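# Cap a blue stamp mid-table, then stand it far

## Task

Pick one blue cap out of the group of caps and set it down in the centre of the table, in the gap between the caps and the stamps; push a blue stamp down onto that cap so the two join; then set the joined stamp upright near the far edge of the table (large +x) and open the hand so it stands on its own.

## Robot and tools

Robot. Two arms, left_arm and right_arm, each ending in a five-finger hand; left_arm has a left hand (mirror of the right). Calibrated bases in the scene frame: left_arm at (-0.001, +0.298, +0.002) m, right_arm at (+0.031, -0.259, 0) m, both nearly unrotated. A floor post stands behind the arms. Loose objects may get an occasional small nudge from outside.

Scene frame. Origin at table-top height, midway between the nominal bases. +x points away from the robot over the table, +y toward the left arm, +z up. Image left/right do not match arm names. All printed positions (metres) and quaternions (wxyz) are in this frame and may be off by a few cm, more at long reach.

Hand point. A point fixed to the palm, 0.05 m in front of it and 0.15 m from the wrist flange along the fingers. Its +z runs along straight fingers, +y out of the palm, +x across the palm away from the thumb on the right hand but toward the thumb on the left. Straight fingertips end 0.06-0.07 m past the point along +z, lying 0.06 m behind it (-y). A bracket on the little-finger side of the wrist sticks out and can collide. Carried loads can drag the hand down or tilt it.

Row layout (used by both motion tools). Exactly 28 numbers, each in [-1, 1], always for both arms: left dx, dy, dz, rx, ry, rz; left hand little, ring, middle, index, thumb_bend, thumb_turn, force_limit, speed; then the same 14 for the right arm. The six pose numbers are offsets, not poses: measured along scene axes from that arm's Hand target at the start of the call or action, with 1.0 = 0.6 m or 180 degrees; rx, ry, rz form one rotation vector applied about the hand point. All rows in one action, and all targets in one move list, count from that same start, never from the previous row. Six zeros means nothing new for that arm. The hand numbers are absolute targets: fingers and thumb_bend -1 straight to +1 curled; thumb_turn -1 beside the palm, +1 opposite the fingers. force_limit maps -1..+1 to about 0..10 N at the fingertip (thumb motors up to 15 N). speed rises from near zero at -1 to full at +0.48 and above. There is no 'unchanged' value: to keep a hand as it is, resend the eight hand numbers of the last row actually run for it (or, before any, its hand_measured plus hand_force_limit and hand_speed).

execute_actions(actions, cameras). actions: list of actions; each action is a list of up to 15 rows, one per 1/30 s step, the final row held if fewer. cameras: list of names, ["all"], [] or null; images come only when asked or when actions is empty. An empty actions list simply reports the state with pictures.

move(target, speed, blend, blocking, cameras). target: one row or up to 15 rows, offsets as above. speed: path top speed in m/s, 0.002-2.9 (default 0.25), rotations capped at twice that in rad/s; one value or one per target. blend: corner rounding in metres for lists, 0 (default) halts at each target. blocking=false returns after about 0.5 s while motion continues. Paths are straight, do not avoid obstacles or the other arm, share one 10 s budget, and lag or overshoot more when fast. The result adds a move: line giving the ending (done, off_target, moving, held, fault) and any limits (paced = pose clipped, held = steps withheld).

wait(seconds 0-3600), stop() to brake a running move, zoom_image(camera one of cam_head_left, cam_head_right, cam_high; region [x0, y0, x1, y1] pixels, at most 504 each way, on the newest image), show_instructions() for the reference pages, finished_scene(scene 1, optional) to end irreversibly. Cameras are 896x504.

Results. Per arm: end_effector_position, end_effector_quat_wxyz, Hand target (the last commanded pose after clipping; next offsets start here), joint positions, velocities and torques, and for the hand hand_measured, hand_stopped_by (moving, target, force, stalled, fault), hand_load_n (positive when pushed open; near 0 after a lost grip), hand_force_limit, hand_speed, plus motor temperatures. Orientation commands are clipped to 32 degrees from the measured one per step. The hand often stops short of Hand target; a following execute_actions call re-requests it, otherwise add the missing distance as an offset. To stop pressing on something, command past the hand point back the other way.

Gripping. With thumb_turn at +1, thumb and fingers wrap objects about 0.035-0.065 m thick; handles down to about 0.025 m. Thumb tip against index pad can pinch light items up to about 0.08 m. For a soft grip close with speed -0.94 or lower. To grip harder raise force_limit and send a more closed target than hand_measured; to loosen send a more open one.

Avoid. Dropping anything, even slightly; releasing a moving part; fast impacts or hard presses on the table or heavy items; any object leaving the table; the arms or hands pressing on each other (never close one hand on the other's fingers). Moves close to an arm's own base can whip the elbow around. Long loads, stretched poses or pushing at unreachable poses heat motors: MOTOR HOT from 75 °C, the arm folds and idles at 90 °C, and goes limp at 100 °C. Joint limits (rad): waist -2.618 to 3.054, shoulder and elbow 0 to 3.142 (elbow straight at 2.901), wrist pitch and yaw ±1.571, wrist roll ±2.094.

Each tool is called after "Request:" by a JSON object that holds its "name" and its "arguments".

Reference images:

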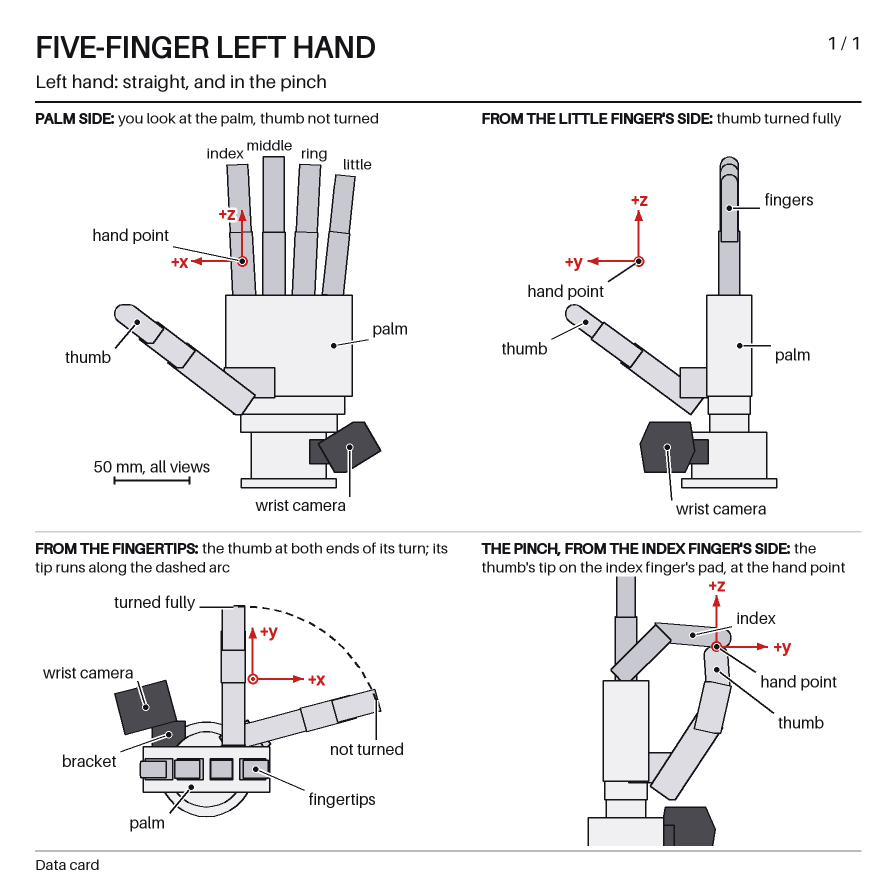

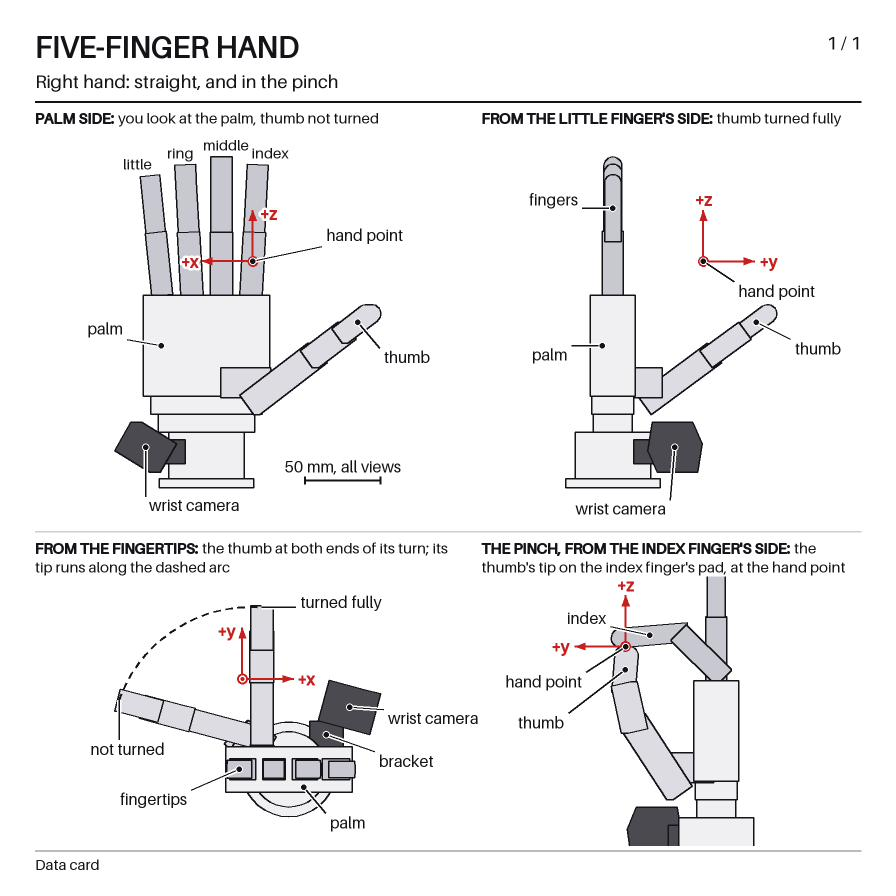

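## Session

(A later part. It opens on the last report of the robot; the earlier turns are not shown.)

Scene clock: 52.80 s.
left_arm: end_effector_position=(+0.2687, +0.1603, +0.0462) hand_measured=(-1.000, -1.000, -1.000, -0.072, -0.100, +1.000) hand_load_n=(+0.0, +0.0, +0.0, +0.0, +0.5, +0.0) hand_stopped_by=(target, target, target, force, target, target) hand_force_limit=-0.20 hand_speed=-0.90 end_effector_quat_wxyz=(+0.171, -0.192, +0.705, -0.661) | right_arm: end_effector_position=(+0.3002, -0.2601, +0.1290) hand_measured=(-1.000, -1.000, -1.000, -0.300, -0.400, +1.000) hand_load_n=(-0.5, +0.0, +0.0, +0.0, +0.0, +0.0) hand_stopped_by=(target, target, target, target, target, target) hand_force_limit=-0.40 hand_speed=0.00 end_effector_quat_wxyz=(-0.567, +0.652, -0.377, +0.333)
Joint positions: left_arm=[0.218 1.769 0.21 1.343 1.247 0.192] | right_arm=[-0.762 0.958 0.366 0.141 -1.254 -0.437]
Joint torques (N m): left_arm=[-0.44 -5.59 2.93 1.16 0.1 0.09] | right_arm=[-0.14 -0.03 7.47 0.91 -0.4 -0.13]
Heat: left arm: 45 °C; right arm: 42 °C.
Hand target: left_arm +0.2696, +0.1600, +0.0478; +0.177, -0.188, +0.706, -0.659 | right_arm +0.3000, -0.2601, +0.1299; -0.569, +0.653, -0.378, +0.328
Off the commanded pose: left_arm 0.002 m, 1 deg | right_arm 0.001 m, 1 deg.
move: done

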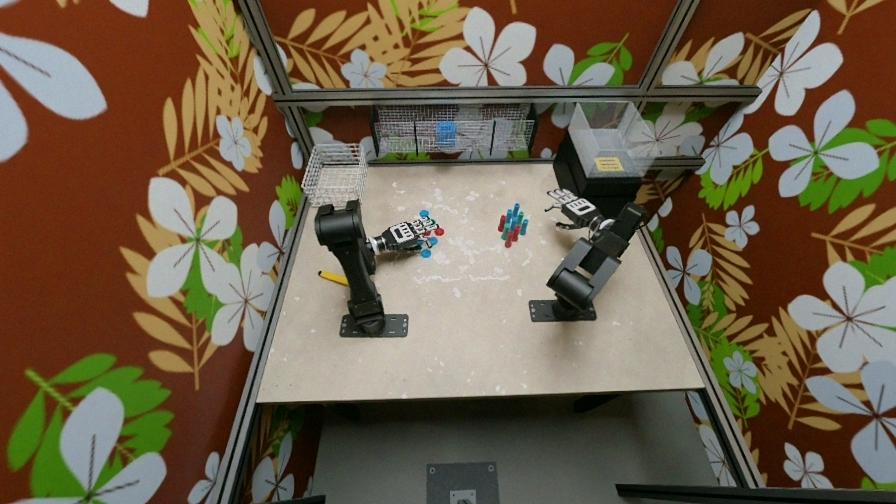

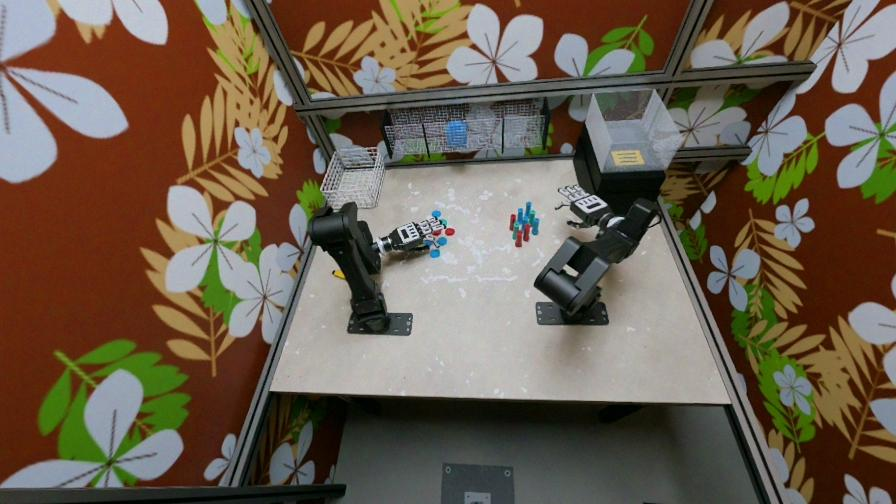

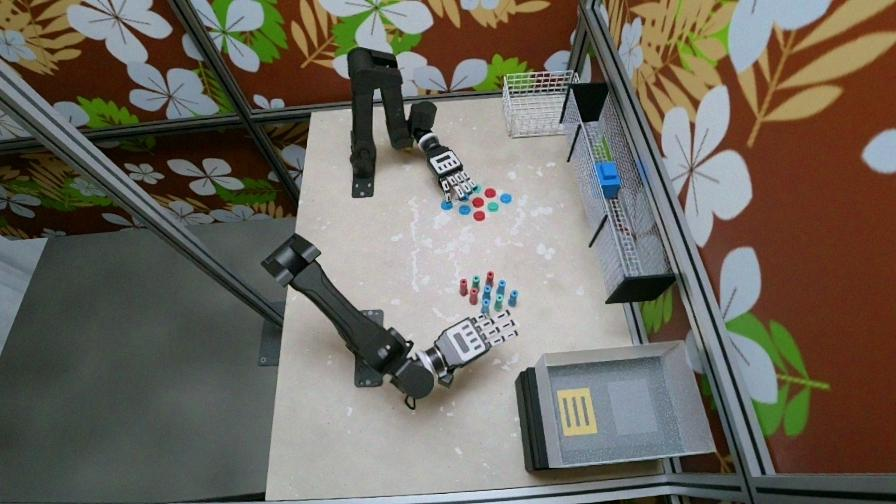

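Request:
{"name": "move", "arguments": {"target": [[0,0,0.0,0,0,0, -1, -1, -0.35, -0.35, -0.1, 1, -0.4, -0.3, 0,0,0, 0,0,0, -1, -1, -1, -0.3, -0.4, 1, -0.4, 0],[-0.021,0.0117,-0.0263,0.0192,0.0111,0, -1, -1, -0.35, -0.35, -0.1, 1, -0.4, -0.3, 0,0,0, 0,0,0, -1, -1, -1, -0.3, -0.4, 1, -0.4, 0]], "speed": 0.08, "cameras": ["cam_head_left","cam_head_right","cam_high"]}}

Request:
{"name": "zoom_image", "arguments": {"camera": "cam_head_left", "region": [400, 225, 450, 265]}}

Request:
{"name": "zoom_image", "arguments": {"camera": "cam_high", "region": [430, 175, 490, 225]}}

Scene clock: 56.80 s.
left_arm: end_effector_position=(+0.2508, +0.1640, +0.0292) hand_measured=(-1.000, -1.000, -0.350, -0.350, -0.100, +1.000) hand_load_n=(+0.0, +0.0, -0.5, +0.0, +0.0, +0.0) hand_stopped_by=(target, target, target, target, target, target) hand_force_limit=-0.40 hand_speed=-0.30 end_effector_quat_wxyz=(+0.157, -0.199, +0.728, -0.637) | right_arm: end_effector_position=(+0.3002, -0.2601, +0.1290) hand_measured=(-1.000, -1.000, -1.000, -0.300, -0.400, +1.000) hand_load_n=(+0.0, +0.0, +0.0, +0.0, +0.0, +0.0) hand_stopped_by=(target, target, target, target, target, target) hand_force_limit=-0.40 hand_speed=0.00 end_effector_quat_wxyz=(-0.567, +0.652, -0.377, +0.333)
Joint positions: left_arm=[0.231 1.649 0.193 1.007 1.247 0.404] | right_arm=[-0.762 0.958 0.366 0.141 -1.254 -0.437]
Joint torques (N m): left_arm=[0.35 -4.96 4.42 1.18 0.25 0.12] | right_arm=[-0.14 -0.03 7.5 0.91 -0.41 -0.13]
Heat: left arm: 44 °C; right arm: 42 °C.
Hand target: left_arm +0.2571, +0.1670, +0.0320; +0.170, -0.194, +0.729, -0.634 | right_arm +0.3000, -0.2601, +0.1299; -0.569, +0.653, -0.378, +0.328
Off the commanded pose: left_arm 0.008 m, 2 deg | right_arm 0.001 m, 1 deg.
move: done

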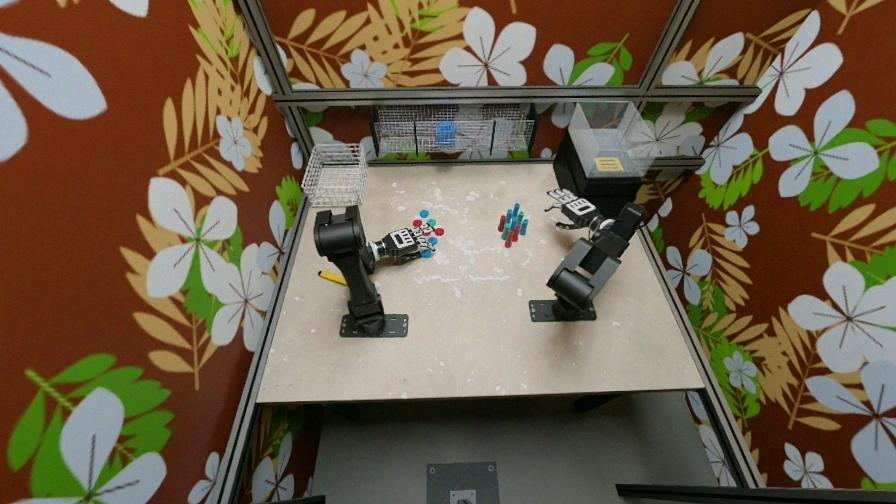

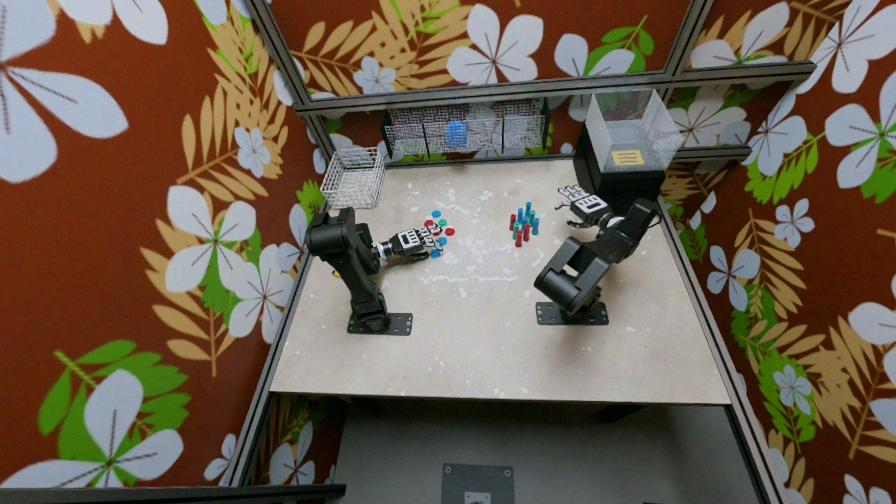

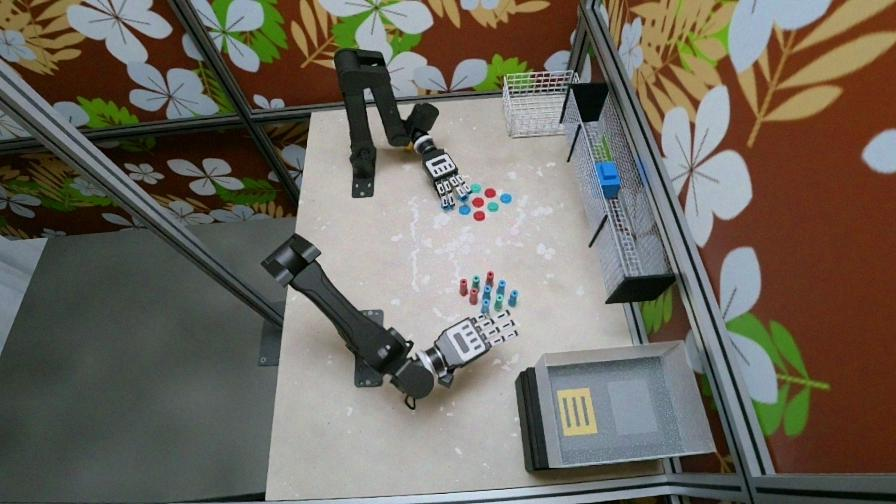

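Scaled by 10.080 from the camera's image (finer frame: 1280x720).

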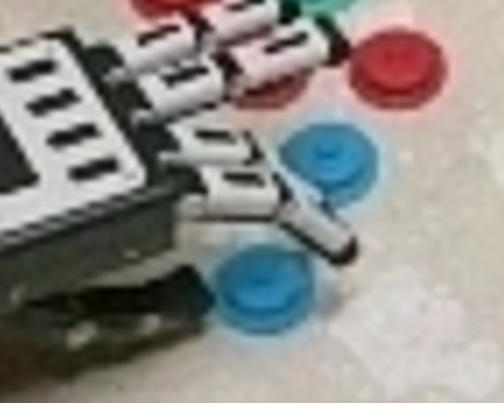

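Scaled by 8.400 from the camera's image (finer frame: 1280x720).

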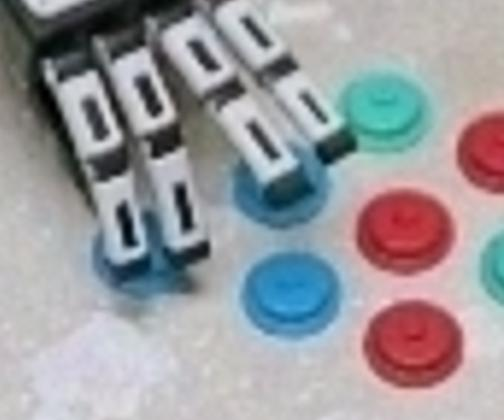

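Request:
{"name": "move", "arguments": {"target": [[-0.0018,-0.0083,-0.0295,0,0,0, -1, -1, -0.35, -0.35, -0.1, 1, -0.4, -0.3, 0,0,0, 0,0,0, -1, -1, -1, -0.3, -0.4, 1, -0.4, 0]], "speed": 0.05, "cameras": ["cam_head_left","cam_head_right","cam_high"]}}

Request:
{"name": "zoom_image", "arguments": {"camera": "cam_head_left", "region": [400, 225, 450, 265]}}

Request:
{"name": "zoom_image", "arguments": {"camera": "cam_high", "region": [430, 175, 490, 225]}}

Scene clock: 58.87 s.
left_arm: end_effector_position=(+0.2591, +0.1641, +0.0183) hand_measured=(-1.000, -1.000, -0.350, -0.350, -0.100, +1.000) hand_load_n=(+0.0, -0.5, +0.0, +0.0, +0.0, +0.0) hand_stopped_by=(target, target, target, target, target, target) hand_force_limit=-0.40 hand_speed=-0.30 end_effector_quat_wxyz=(+0.177, -0.186, +0.729, -0.635) | right_arm: end_effector_position=(+0.3002, -0.2601, +0.1290) hand_measured=(-1.000, -1.000, -1.000, -0.300, -0.400, +1.000) hand_load_n=(+0.0, +0.0, +0.0, +0.0, +0.0, +0.0) hand_stopped_by=(target, target, target, target, target, target) hand_force_limit=-0.40 hand_speed=0.00 end_effector_quat_wxyz=(-0.567, +0.652, -0.377, +0.333)
Joint positions: left_arm=[0.218 1.773 0.189 1.184 1.225 0.4] | right_arm=[-0.762 0.958 0.366 0.141 -1.254 -0.437]
Joint torques (N m): left_arm=[-0.73 -3.08 2.25 1.4 0.22 -0.11] | right_arm=[-0.14 -0.05 7.49 0.91 -0.41 -0.13]
Heat: left arm: 44 °C; right arm: 42 °C.
Hand target: left_arm +0.2559, +0.1620, +0.0143; +0.170, -0.194, +0.729, -0.634 | right_arm +0.3000, -0.2601, +0.1299; -0.569, +0.653, -0.378, +0.328
Off the commanded pose: left_arm 0.005 m, 1 deg | right_arm 0.001 m, 1 deg.
move: done

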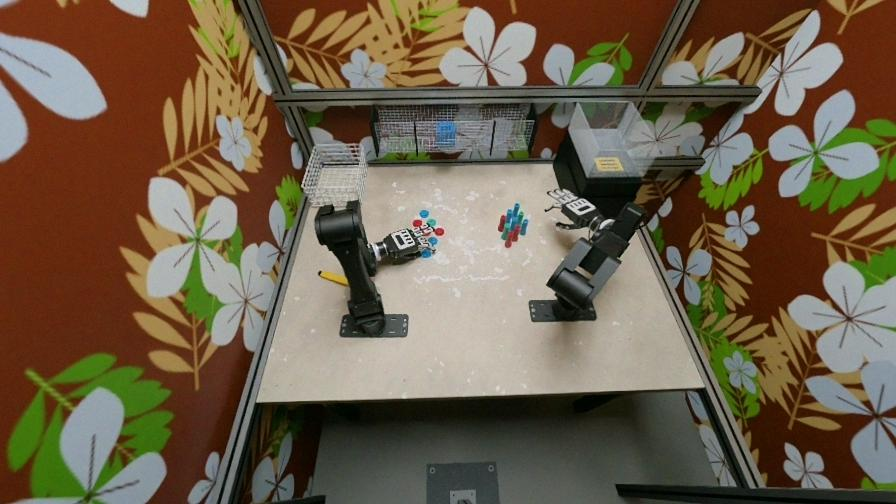

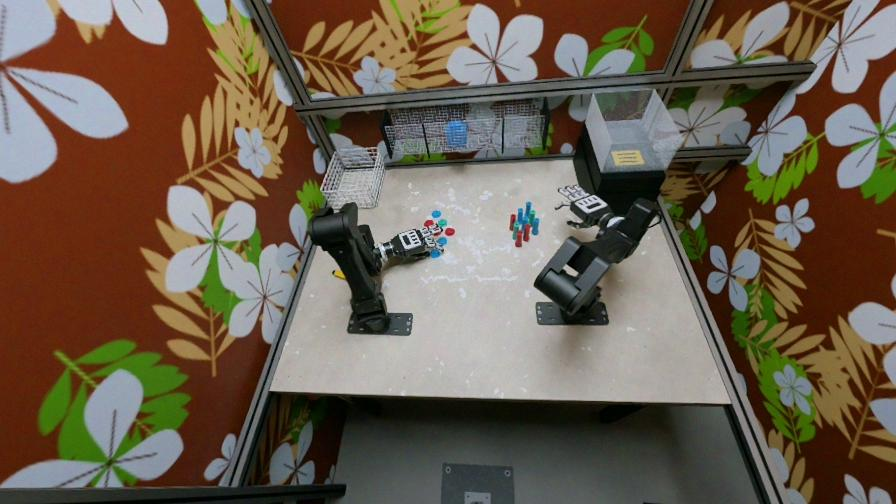

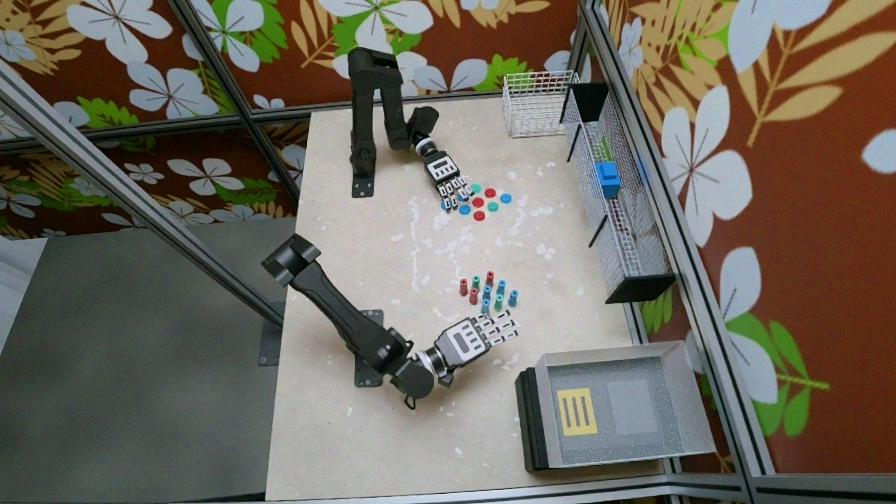

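Scaled by 10.080 from the camera's image (finer frame: 1280x720).

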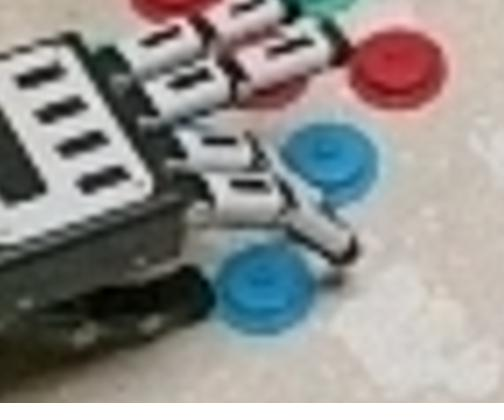

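Scaled by 8.400 from the camera's image (finer frame: 1280x720).

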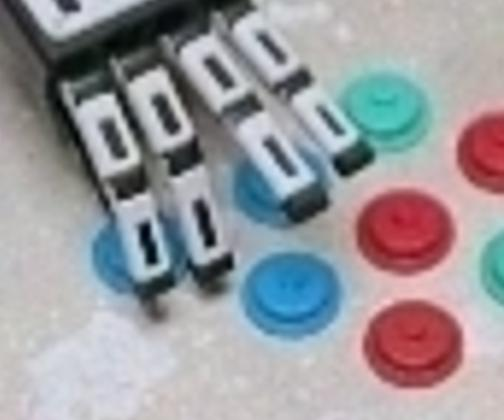

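Request:
{"name": "move", "arguments": {"target": [[0,0,-0.0095,0,0,0, -1, -1, -0.35, -0.35, -0.1, 1, -0.4, -0.3, 0,0,0, 0,0,0, -1, -1, -1, -0.3, -0.4, 1, -0.4, 0],[0,0,-0.0095,0,0,0, -1, -1, 0.2, 0.2, -0.1, 1, -0.3, -0.9, 0,0,0, 0,0,0, -1, -1, -1, -0.3, -0.4, 1, -0.4, 0]], "speed": 0.05, "cameras": ["cam_head_left","cam_head_right","cam_high"]}}

Request:
{"name": "zoom_image", "arguments": {"camera": "cam_head_left", "region": [400, 225, 450, 265]}}

Request:
{"name": "zoom_image", "arguments": {"camera": "cam_high", "region": [430, 175, 490, 225]}}

Scene clock: 61.23 s.
left_arm: end_effector_position=(+0.2612, +0.1640, +0.0157) hand_measured=(-1.000, -1.000, -0.110, -0.138, -0.100, +1.000) hand_load_n=(+0.0, +0.0, +3.5, +0.0, +0.5, +0.5) hand_stopped_by=(target, target, force, force, target, target) hand_force_limit=-0.30 hand_speed=-0.90 end_effector_quat_wxyz=(+0.182, -0.179, +0.727, -0.637) | right_arm: end_effector_position=(+0.3002, -0.2601, +0.1290) hand_measured=(-1.000, -1.000, -1.000, -0.300, -0.400, +1.000) hand_load_n=(+0.0, +0.0, +0.0, +0.0, +0.0, +0.0) hand_stopped_by=(target, target, target, target, target, target) hand_force_limit=-0.40 hand_speed=0.00 end_effector_quat_wxyz=(-0.567, +0.652, -0.377, +0.333)
Joint positions: left_arm=[0.218 1.825 0.189 1.262 1.231 0.393] | right_arm=[-0.762 0.958 0.366 0.141 -1.254 -0.437]
Joint torques (N m): left_arm=[-0.69 -3.18 1.78 1.16 0.15 -0.05] | right_arm=[-0.14 -0.03 7.49 0.91 -0.4 -0.12]
Heat: left arm: 45 °C; right arm: 42 °C.
Hand target: left_arm +0.2559, +0.1620, +0.0086; +0.170, -0.194, +0.729, -0.634 | right_arm +0.3000, -0.2601, +0.1299; -0.569, +0.653, -0.378, +0.328
Off the commanded pose: left_arm 0.009 m, 2 deg | right_arm 0.001 m, 1 deg.
move: done

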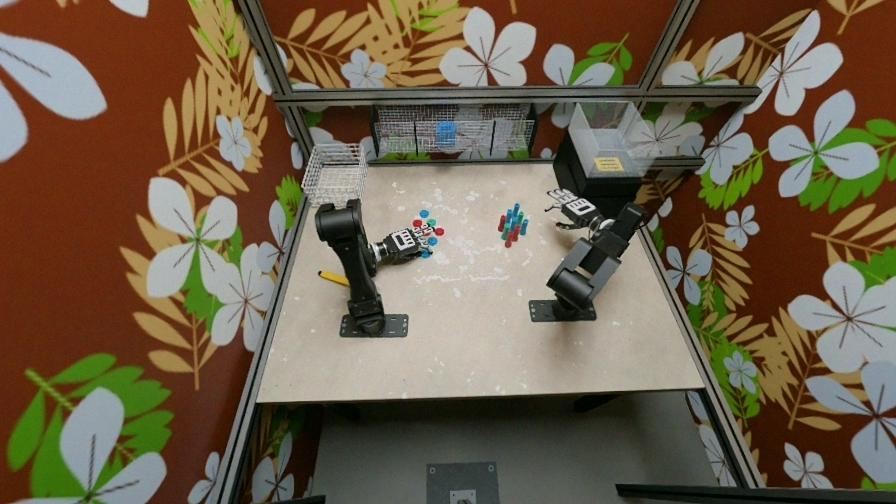

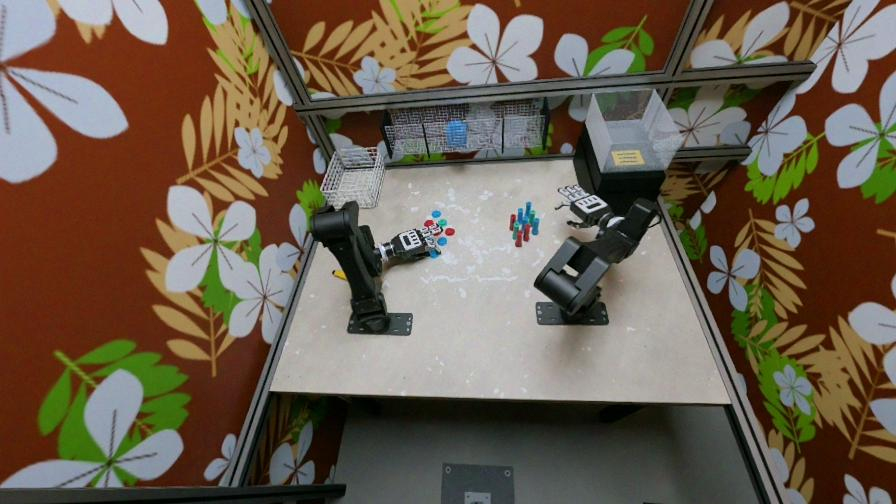

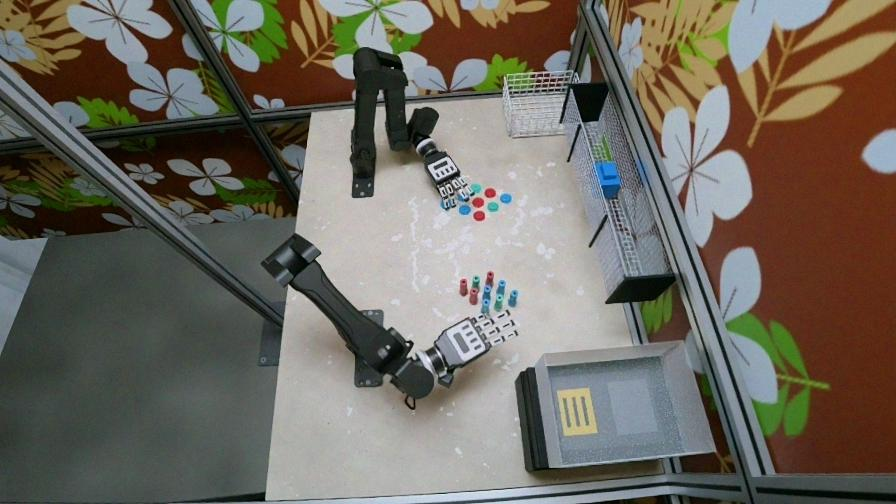

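Scaled by 10.080 from the camera's image (finer frame: 1280x720).

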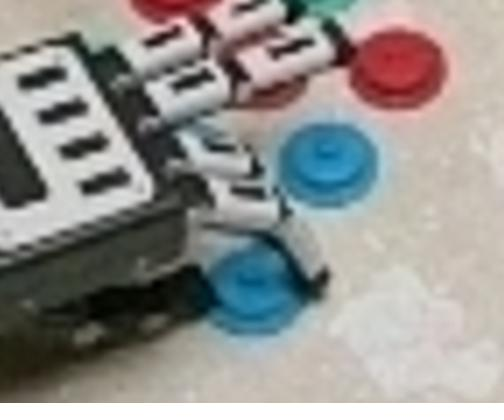

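Scaled by 8.400 from the camera's image (finer frame: 1280x720).

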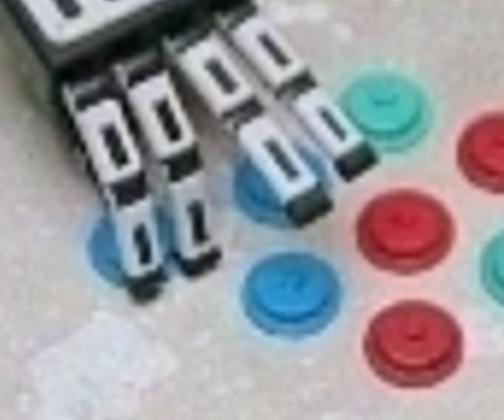

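Request:
{"name": "move", "arguments": {"target": [[-0.02,-0.006,0.002,0,0,0, -1, -1, 0.2, 0.2, -0.1, 1, -0.3, -0.9, 0,0,0, 0,0,0, -1, -1, -1, -0.3, -0.4, 1, -0.4, 0],[-0.025,-0.06,0.002,0,0,0, -1, -1, 0.2, 0.2, -0.1, 1, -0.3, -0.9, 0,0,0, 0,0,0, -1, -1, -1, -0.3, -0.4, 1, -0.4, 0]], "speed": 0.04, "blend": [0.005, 0], "cameras": ["cam_head_left","cam_head_right","cam_high"]}}

Request:
{"name": "zoom_image", "arguments": {"camera": "cam_head_left", "region": [400, 225, 450, 265]}}

Request:
{"name": "zoom_image", "arguments": {"camera": "cam_high", "region": [430, 175, 490, 225]}}

Scene clock: 63.47 s.
left_arm: end_effector_position=(+0.2432, +0.1262, +0.0175) hand_measured=(-1.000, -1.000, -0.110, -0.138, -0.100, +1.000) hand_load_n=(+0.0, +0.0, +2.5, +0.0, +0.5, +0.5) hand_stopped_by=(target, target, force, force, target, target) hand_force_limit=-0.30 hand_speed=-0.90 end_effector_quat_wxyz=(+0.177, -0.176, +0.727, -0.640) | right_arm: end_effector_position=(+0.3002, -0.2601, +0.1290) hand_measured=(-1.000, -1.000, -1.000, -0.300, -0.400, +1.000) hand_load_n=(+0.0, +0.0, +0.0, +0.0, +0.0, +0.0) hand_stopped_by=(target, target, target, target, target, target) hand_force_limit=-0.40 hand_speed=0.00 end_effector_quat_wxyz=(-0.567, +0.652, -0.377, +0.333)
Joint positions: left_arm=[0.035 1.884 0.098 1.538 1.07 0.251] | right_arm=[-0.762 0.958 0.366 0.141 -1.254 -0.437]
Joint torques (N m): left_arm=[-0.8 -2.84 1.44 1.35 -0.07 -0.06] | right_arm=[-0.14 -0.06 7.49 0.91 -0.41 -0.13]
Heat: left arm: 44 °C; right arm: 42 °C.
Hand target: left_arm +0.2409, +0.1260, +0.0097; +0.170, -0.194, +0.729, -0.634 | right_arm +0.3000, -0.2601, +0.1299; -0.569, +0.653, -0.378, +0.328
Off the commanded pose: left_arm 0.008 m, 2 deg | right_arm 0.001 m, 1 deg.
move: done

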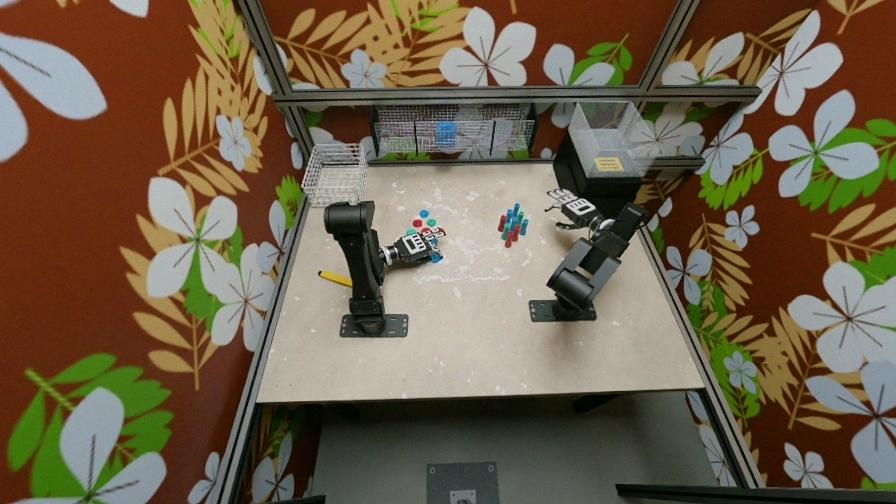

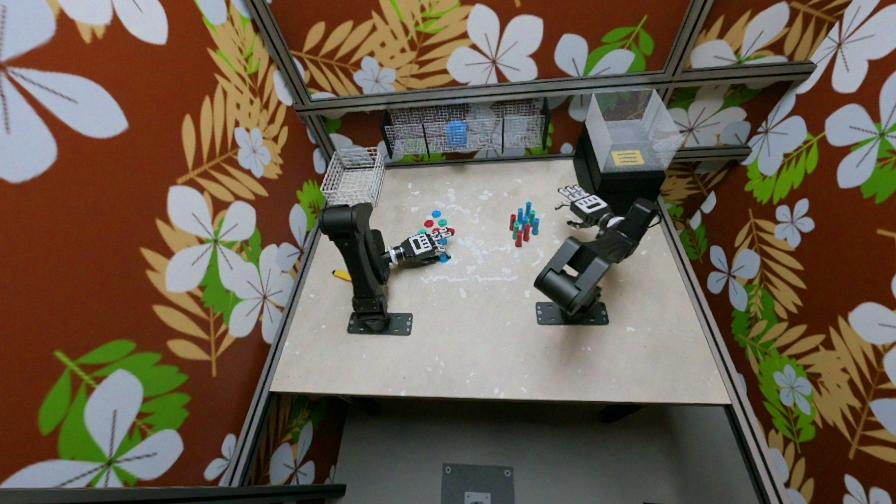

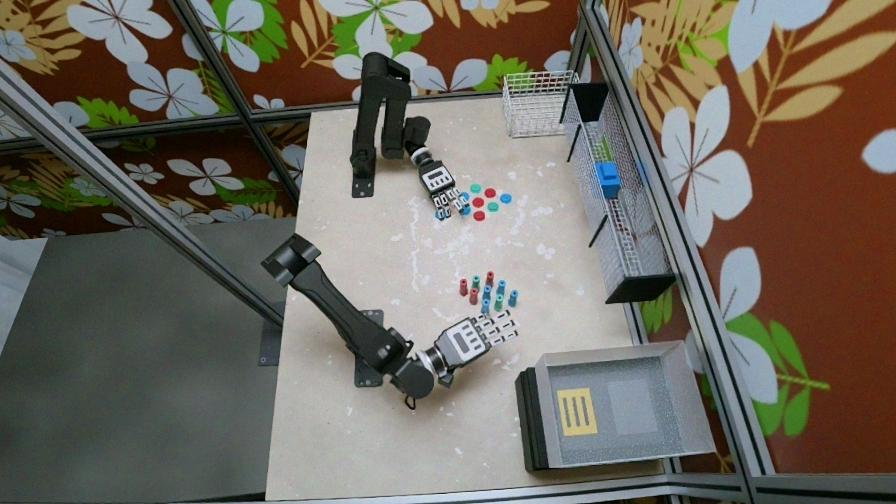

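Scaled by 10.080 from the camera's image (finer frame: 1280x720).

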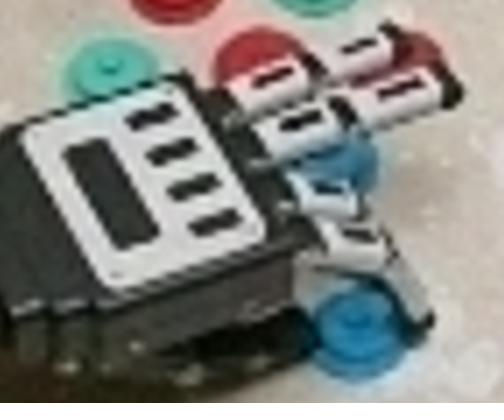

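Scaled by 8.400 from the camera's image (finer frame: 1280x720).

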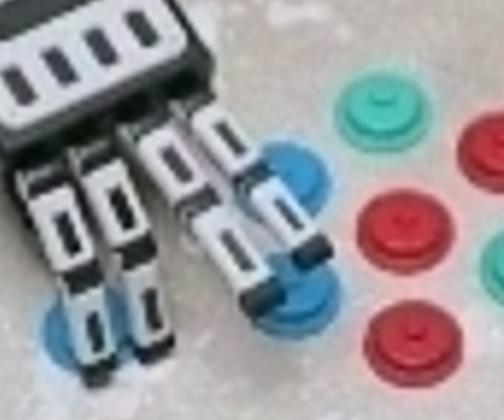

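Request:
{"name": "move", "arguments": {"target": [[0.015,-0.06,0.0,0,0,0, -1, -1, 0.2, 0.2, -0.1, 1, -0.3, -0.9, 0,0,0, 0,0,0, -1, -1, -1, -0.3, -0.4, 1, -0.4, 0],[0.035,-0.12,0.0,0,0,0, -1, -1, 0.2, 0.2, -0.1, 1, -0.3, -0.9, 0,0,0, 0,0,0, -1, -1, -1, -0.3, -0.4, 1, -0.4, 0]], "speed": 0.04, "blend": [0.01, 0], "cameras": ["cam_head_left","cam_head_right","cam_high"]}}

Request:
{"name": "zoom_image", "arguments": {"camera": "cam_head_left", "region": [410, 225, 460, 265]}}

Request:
{"name": "zoom_image", "arguments": {"camera": "cam_high", "region": [420, 195, 480, 245]}}

Scene clock: 66.27 s.
left_arm: end_effector_position=(+0.2608, +0.0527, +0.0216) hand_measured=(-1.000, -1.000, -0.110, -0.138, -0.100, +1.000) hand_load_n=(+0.0, +0.0, +3.0, +0.0, +1.0, +1.0) hand_stopped_by=(target, target, force, force, target, target) hand_force_limit=-0.30 hand_speed=-0.90 end_effector_quat_wxyz=(+0.171, -0.175, +0.725, -0.644) | right_arm: end_effector_position=(+0.3002, -0.2601, +0.1290) hand_measured=(-1.000, -1.000, -1.000, -0.300, -0.400, +1.000) hand_load_n=(+0.0, -0.5, +0.0, +0.0, +0.0, +0.0) hand_stopped_by=(target, target, target, target, target, target) hand_force_limit=-0.40 hand_speed=0.00 end_effector_quat_wxyz=(-0.567, +0.652, -0.377, +0.333)
Joint positions: left_arm=[-0.317 1.941 0.215 1.575 0.735 0.124] | right_arm=[-0.762 0.958 0.366 0.141 -1.254 -0.437]
Joint torques (N m): left_arm=[-0.77 -3.1 2.62 1.46 -0.29 0.06] | right_arm=[-0.13 -0.05 7.49 0.9 -0.4 -0.13]
Heat: left arm: 44 °C; right arm: 42 °C.
Hand target: left_arm +0.2620, +0.0540, +0.0098; +0.170, -0.194, +0.729, -0.634 | right_arm +0.3000, -0.2601, +0.1299; -0.569, +0.653, -0.378, +0.328
Off the commanded pose: left_arm 0.012 m, 3 deg | right_arm 0.001 m, 1 deg.
joint read past its limit (left arm) — joint 4 (wrist pitch), upper limit.
joint sent to its limit (left arm) — joint 4 (wrist pitch), upper limit. The joint targets still meet the commanded pose.
move: off_target (left_arm)

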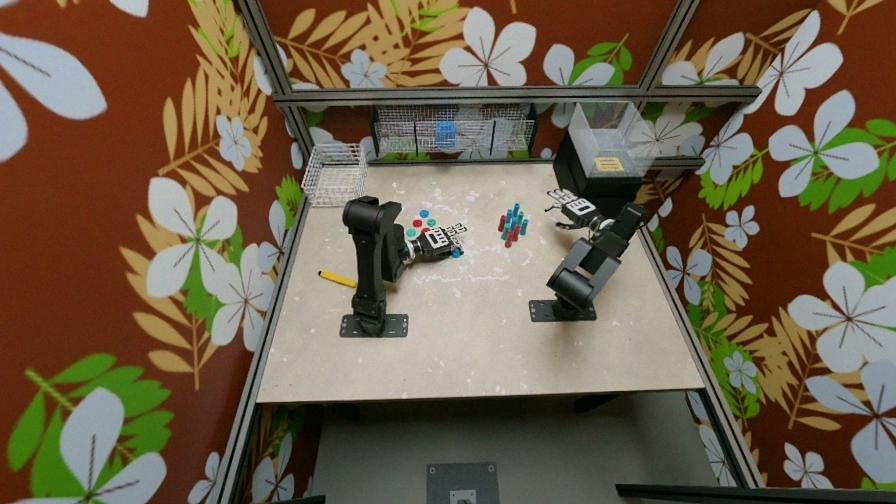

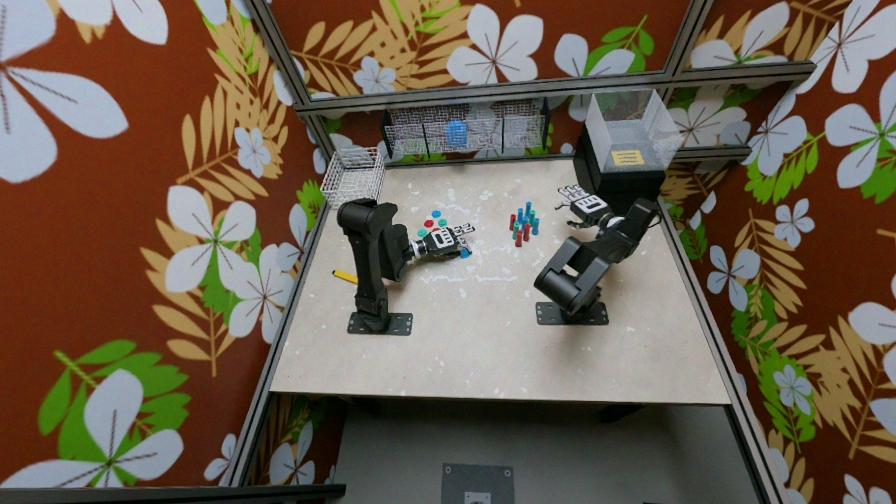

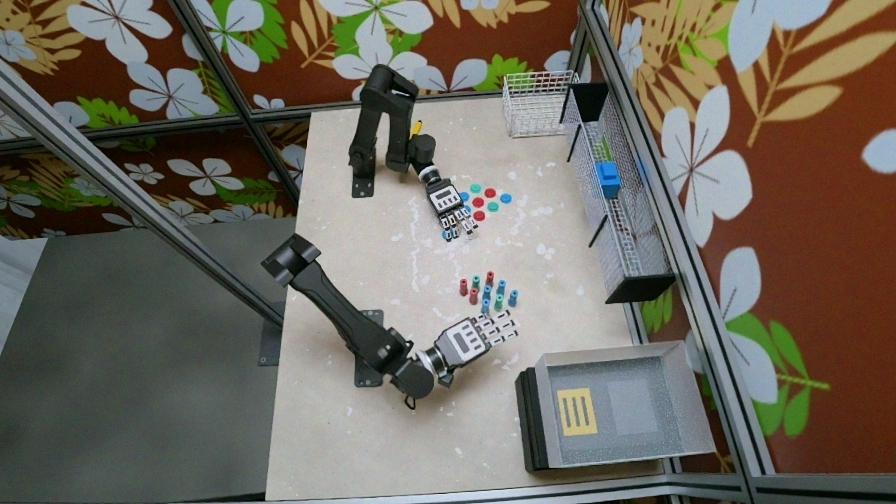

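Scaled by 10.080 from the camera's image (finer frame: 1280x720).

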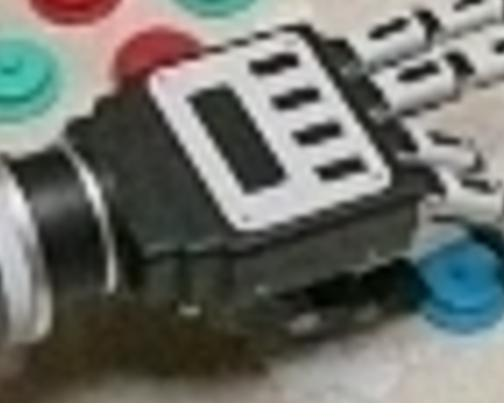

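Scaled by 8.400 from the camera's image (finer frame: 1280x720).

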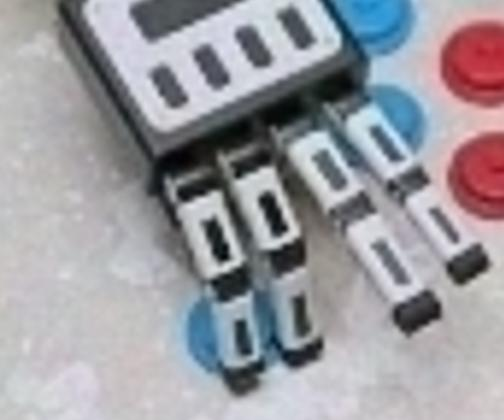

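Request:
{"name": "move", "arguments": {"target": [[0.035,-0.0833,-0.002,0,0,0, -1, -1, 0.2, 0.2, -0.1, 1, -0.3, -0.9, 0,0,0, 0,0,0, -1, -1, -1, -0.3, -0.4, 1, -0.4, 0]], "speed": 0.04, "cameras": ["cam_head_left","cam_head_right","cam_high"]}}

Request:
{"name": "zoom_image", "arguments": {"camera": "cam_head_left", "region": [440, 225, 500, 273]}}

Request:
{"name": "zoom_image", "arguments": {"camera": "cam_high", "region": [430, 210, 490, 260]}}

Scene clock: 68.47 s.
left_arm: end_effector_position=(+0.2860, +0.0040, +0.0244) hand_measured=(-1.000, -1.000, -0.110, -0.138, -0.100, +1.000) hand_load_n=(+0.0, +0.0, +2.0, +0.0, +1.0, +0.5) hand_stopped_by=(target, target, force, force, target, target) hand_force_limit=-0.30 hand_speed=-0.90 end_effector_quat_wxyz=(+0.184, -0.177, +0.718, -0.648) | right_arm: end_effector_position=(+0.3002, -0.2601, +0.1290) hand_measured=(-1.000, -1.000, -1.000, -0.300, -0.400, +1.000) hand_load_n=(+0.0, +0.0, +0.0, +0.0, +0.0, +0.0) hand_stopped_by=(target, target, target, target, target, target) hand_force_limit=-0.40 hand_speed=0.00 end_effector_quat_wxyz=(-0.567, +0.652, -0.377, +0.333)
Joint positions: left_arm=[-0.478 2.005 0.367 1.53 0.555 0.093] | right_arm=[-0.762 0.958 0.366 0.141 -1.254 -0.437]
Joint torques (N m): left_arm=[-0.85 -4.4 3.47 1.31 -0.12 -0.15] | right_arm=[-0.16 -0.05 7.49 0.9 -0.4 -0.12]
Heat: left arm: 44 °C; right arm: 42 °C.
Hand target: left_arm +0.2829, +0.0040, +0.0086; +0.170, -0.194, +0.729, -0.634 | right_arm +0.3000, -0.2601, +0.1299; -0.569, +0.653, -0.378, +0.328
Off the commanded pose: left_arm 0.016 m, 3 deg | right_arm 0.001 m, 1 deg.
move: off_target (left_arm)

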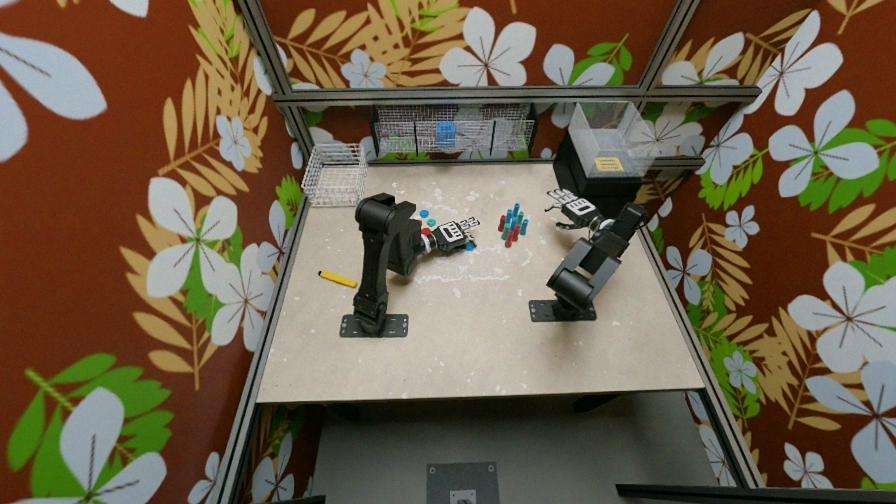

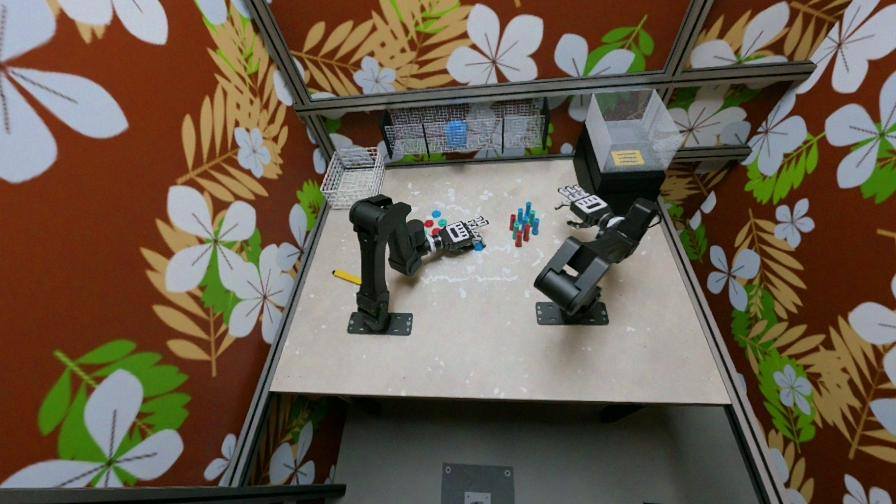

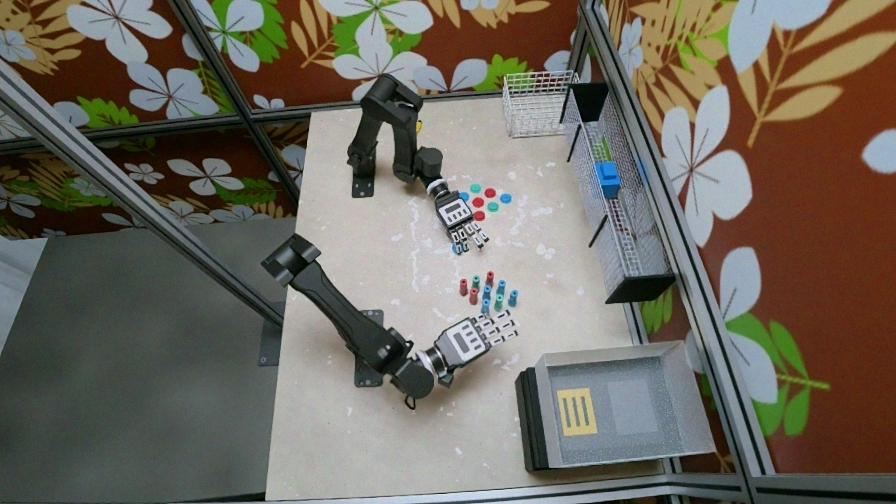

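Scaled by 8.400 from the camera's image (finer frame: 1280x720).

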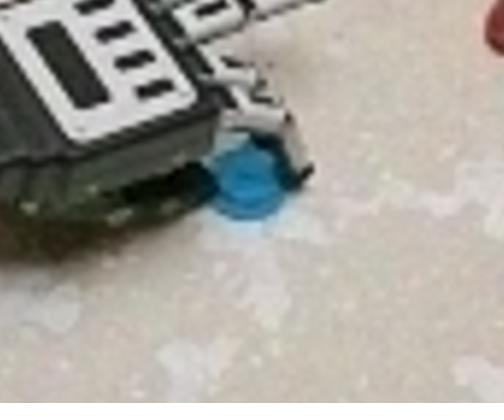

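Scaled by 8.400 from the camera's image (finer frame: 1280x720).

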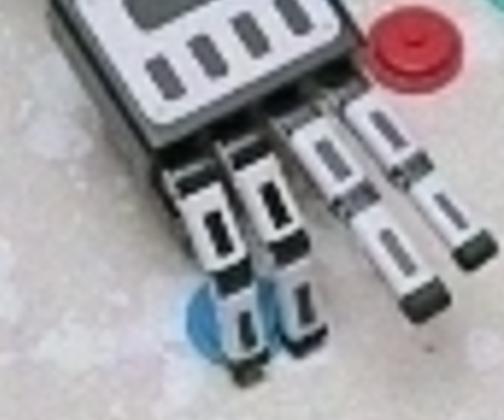

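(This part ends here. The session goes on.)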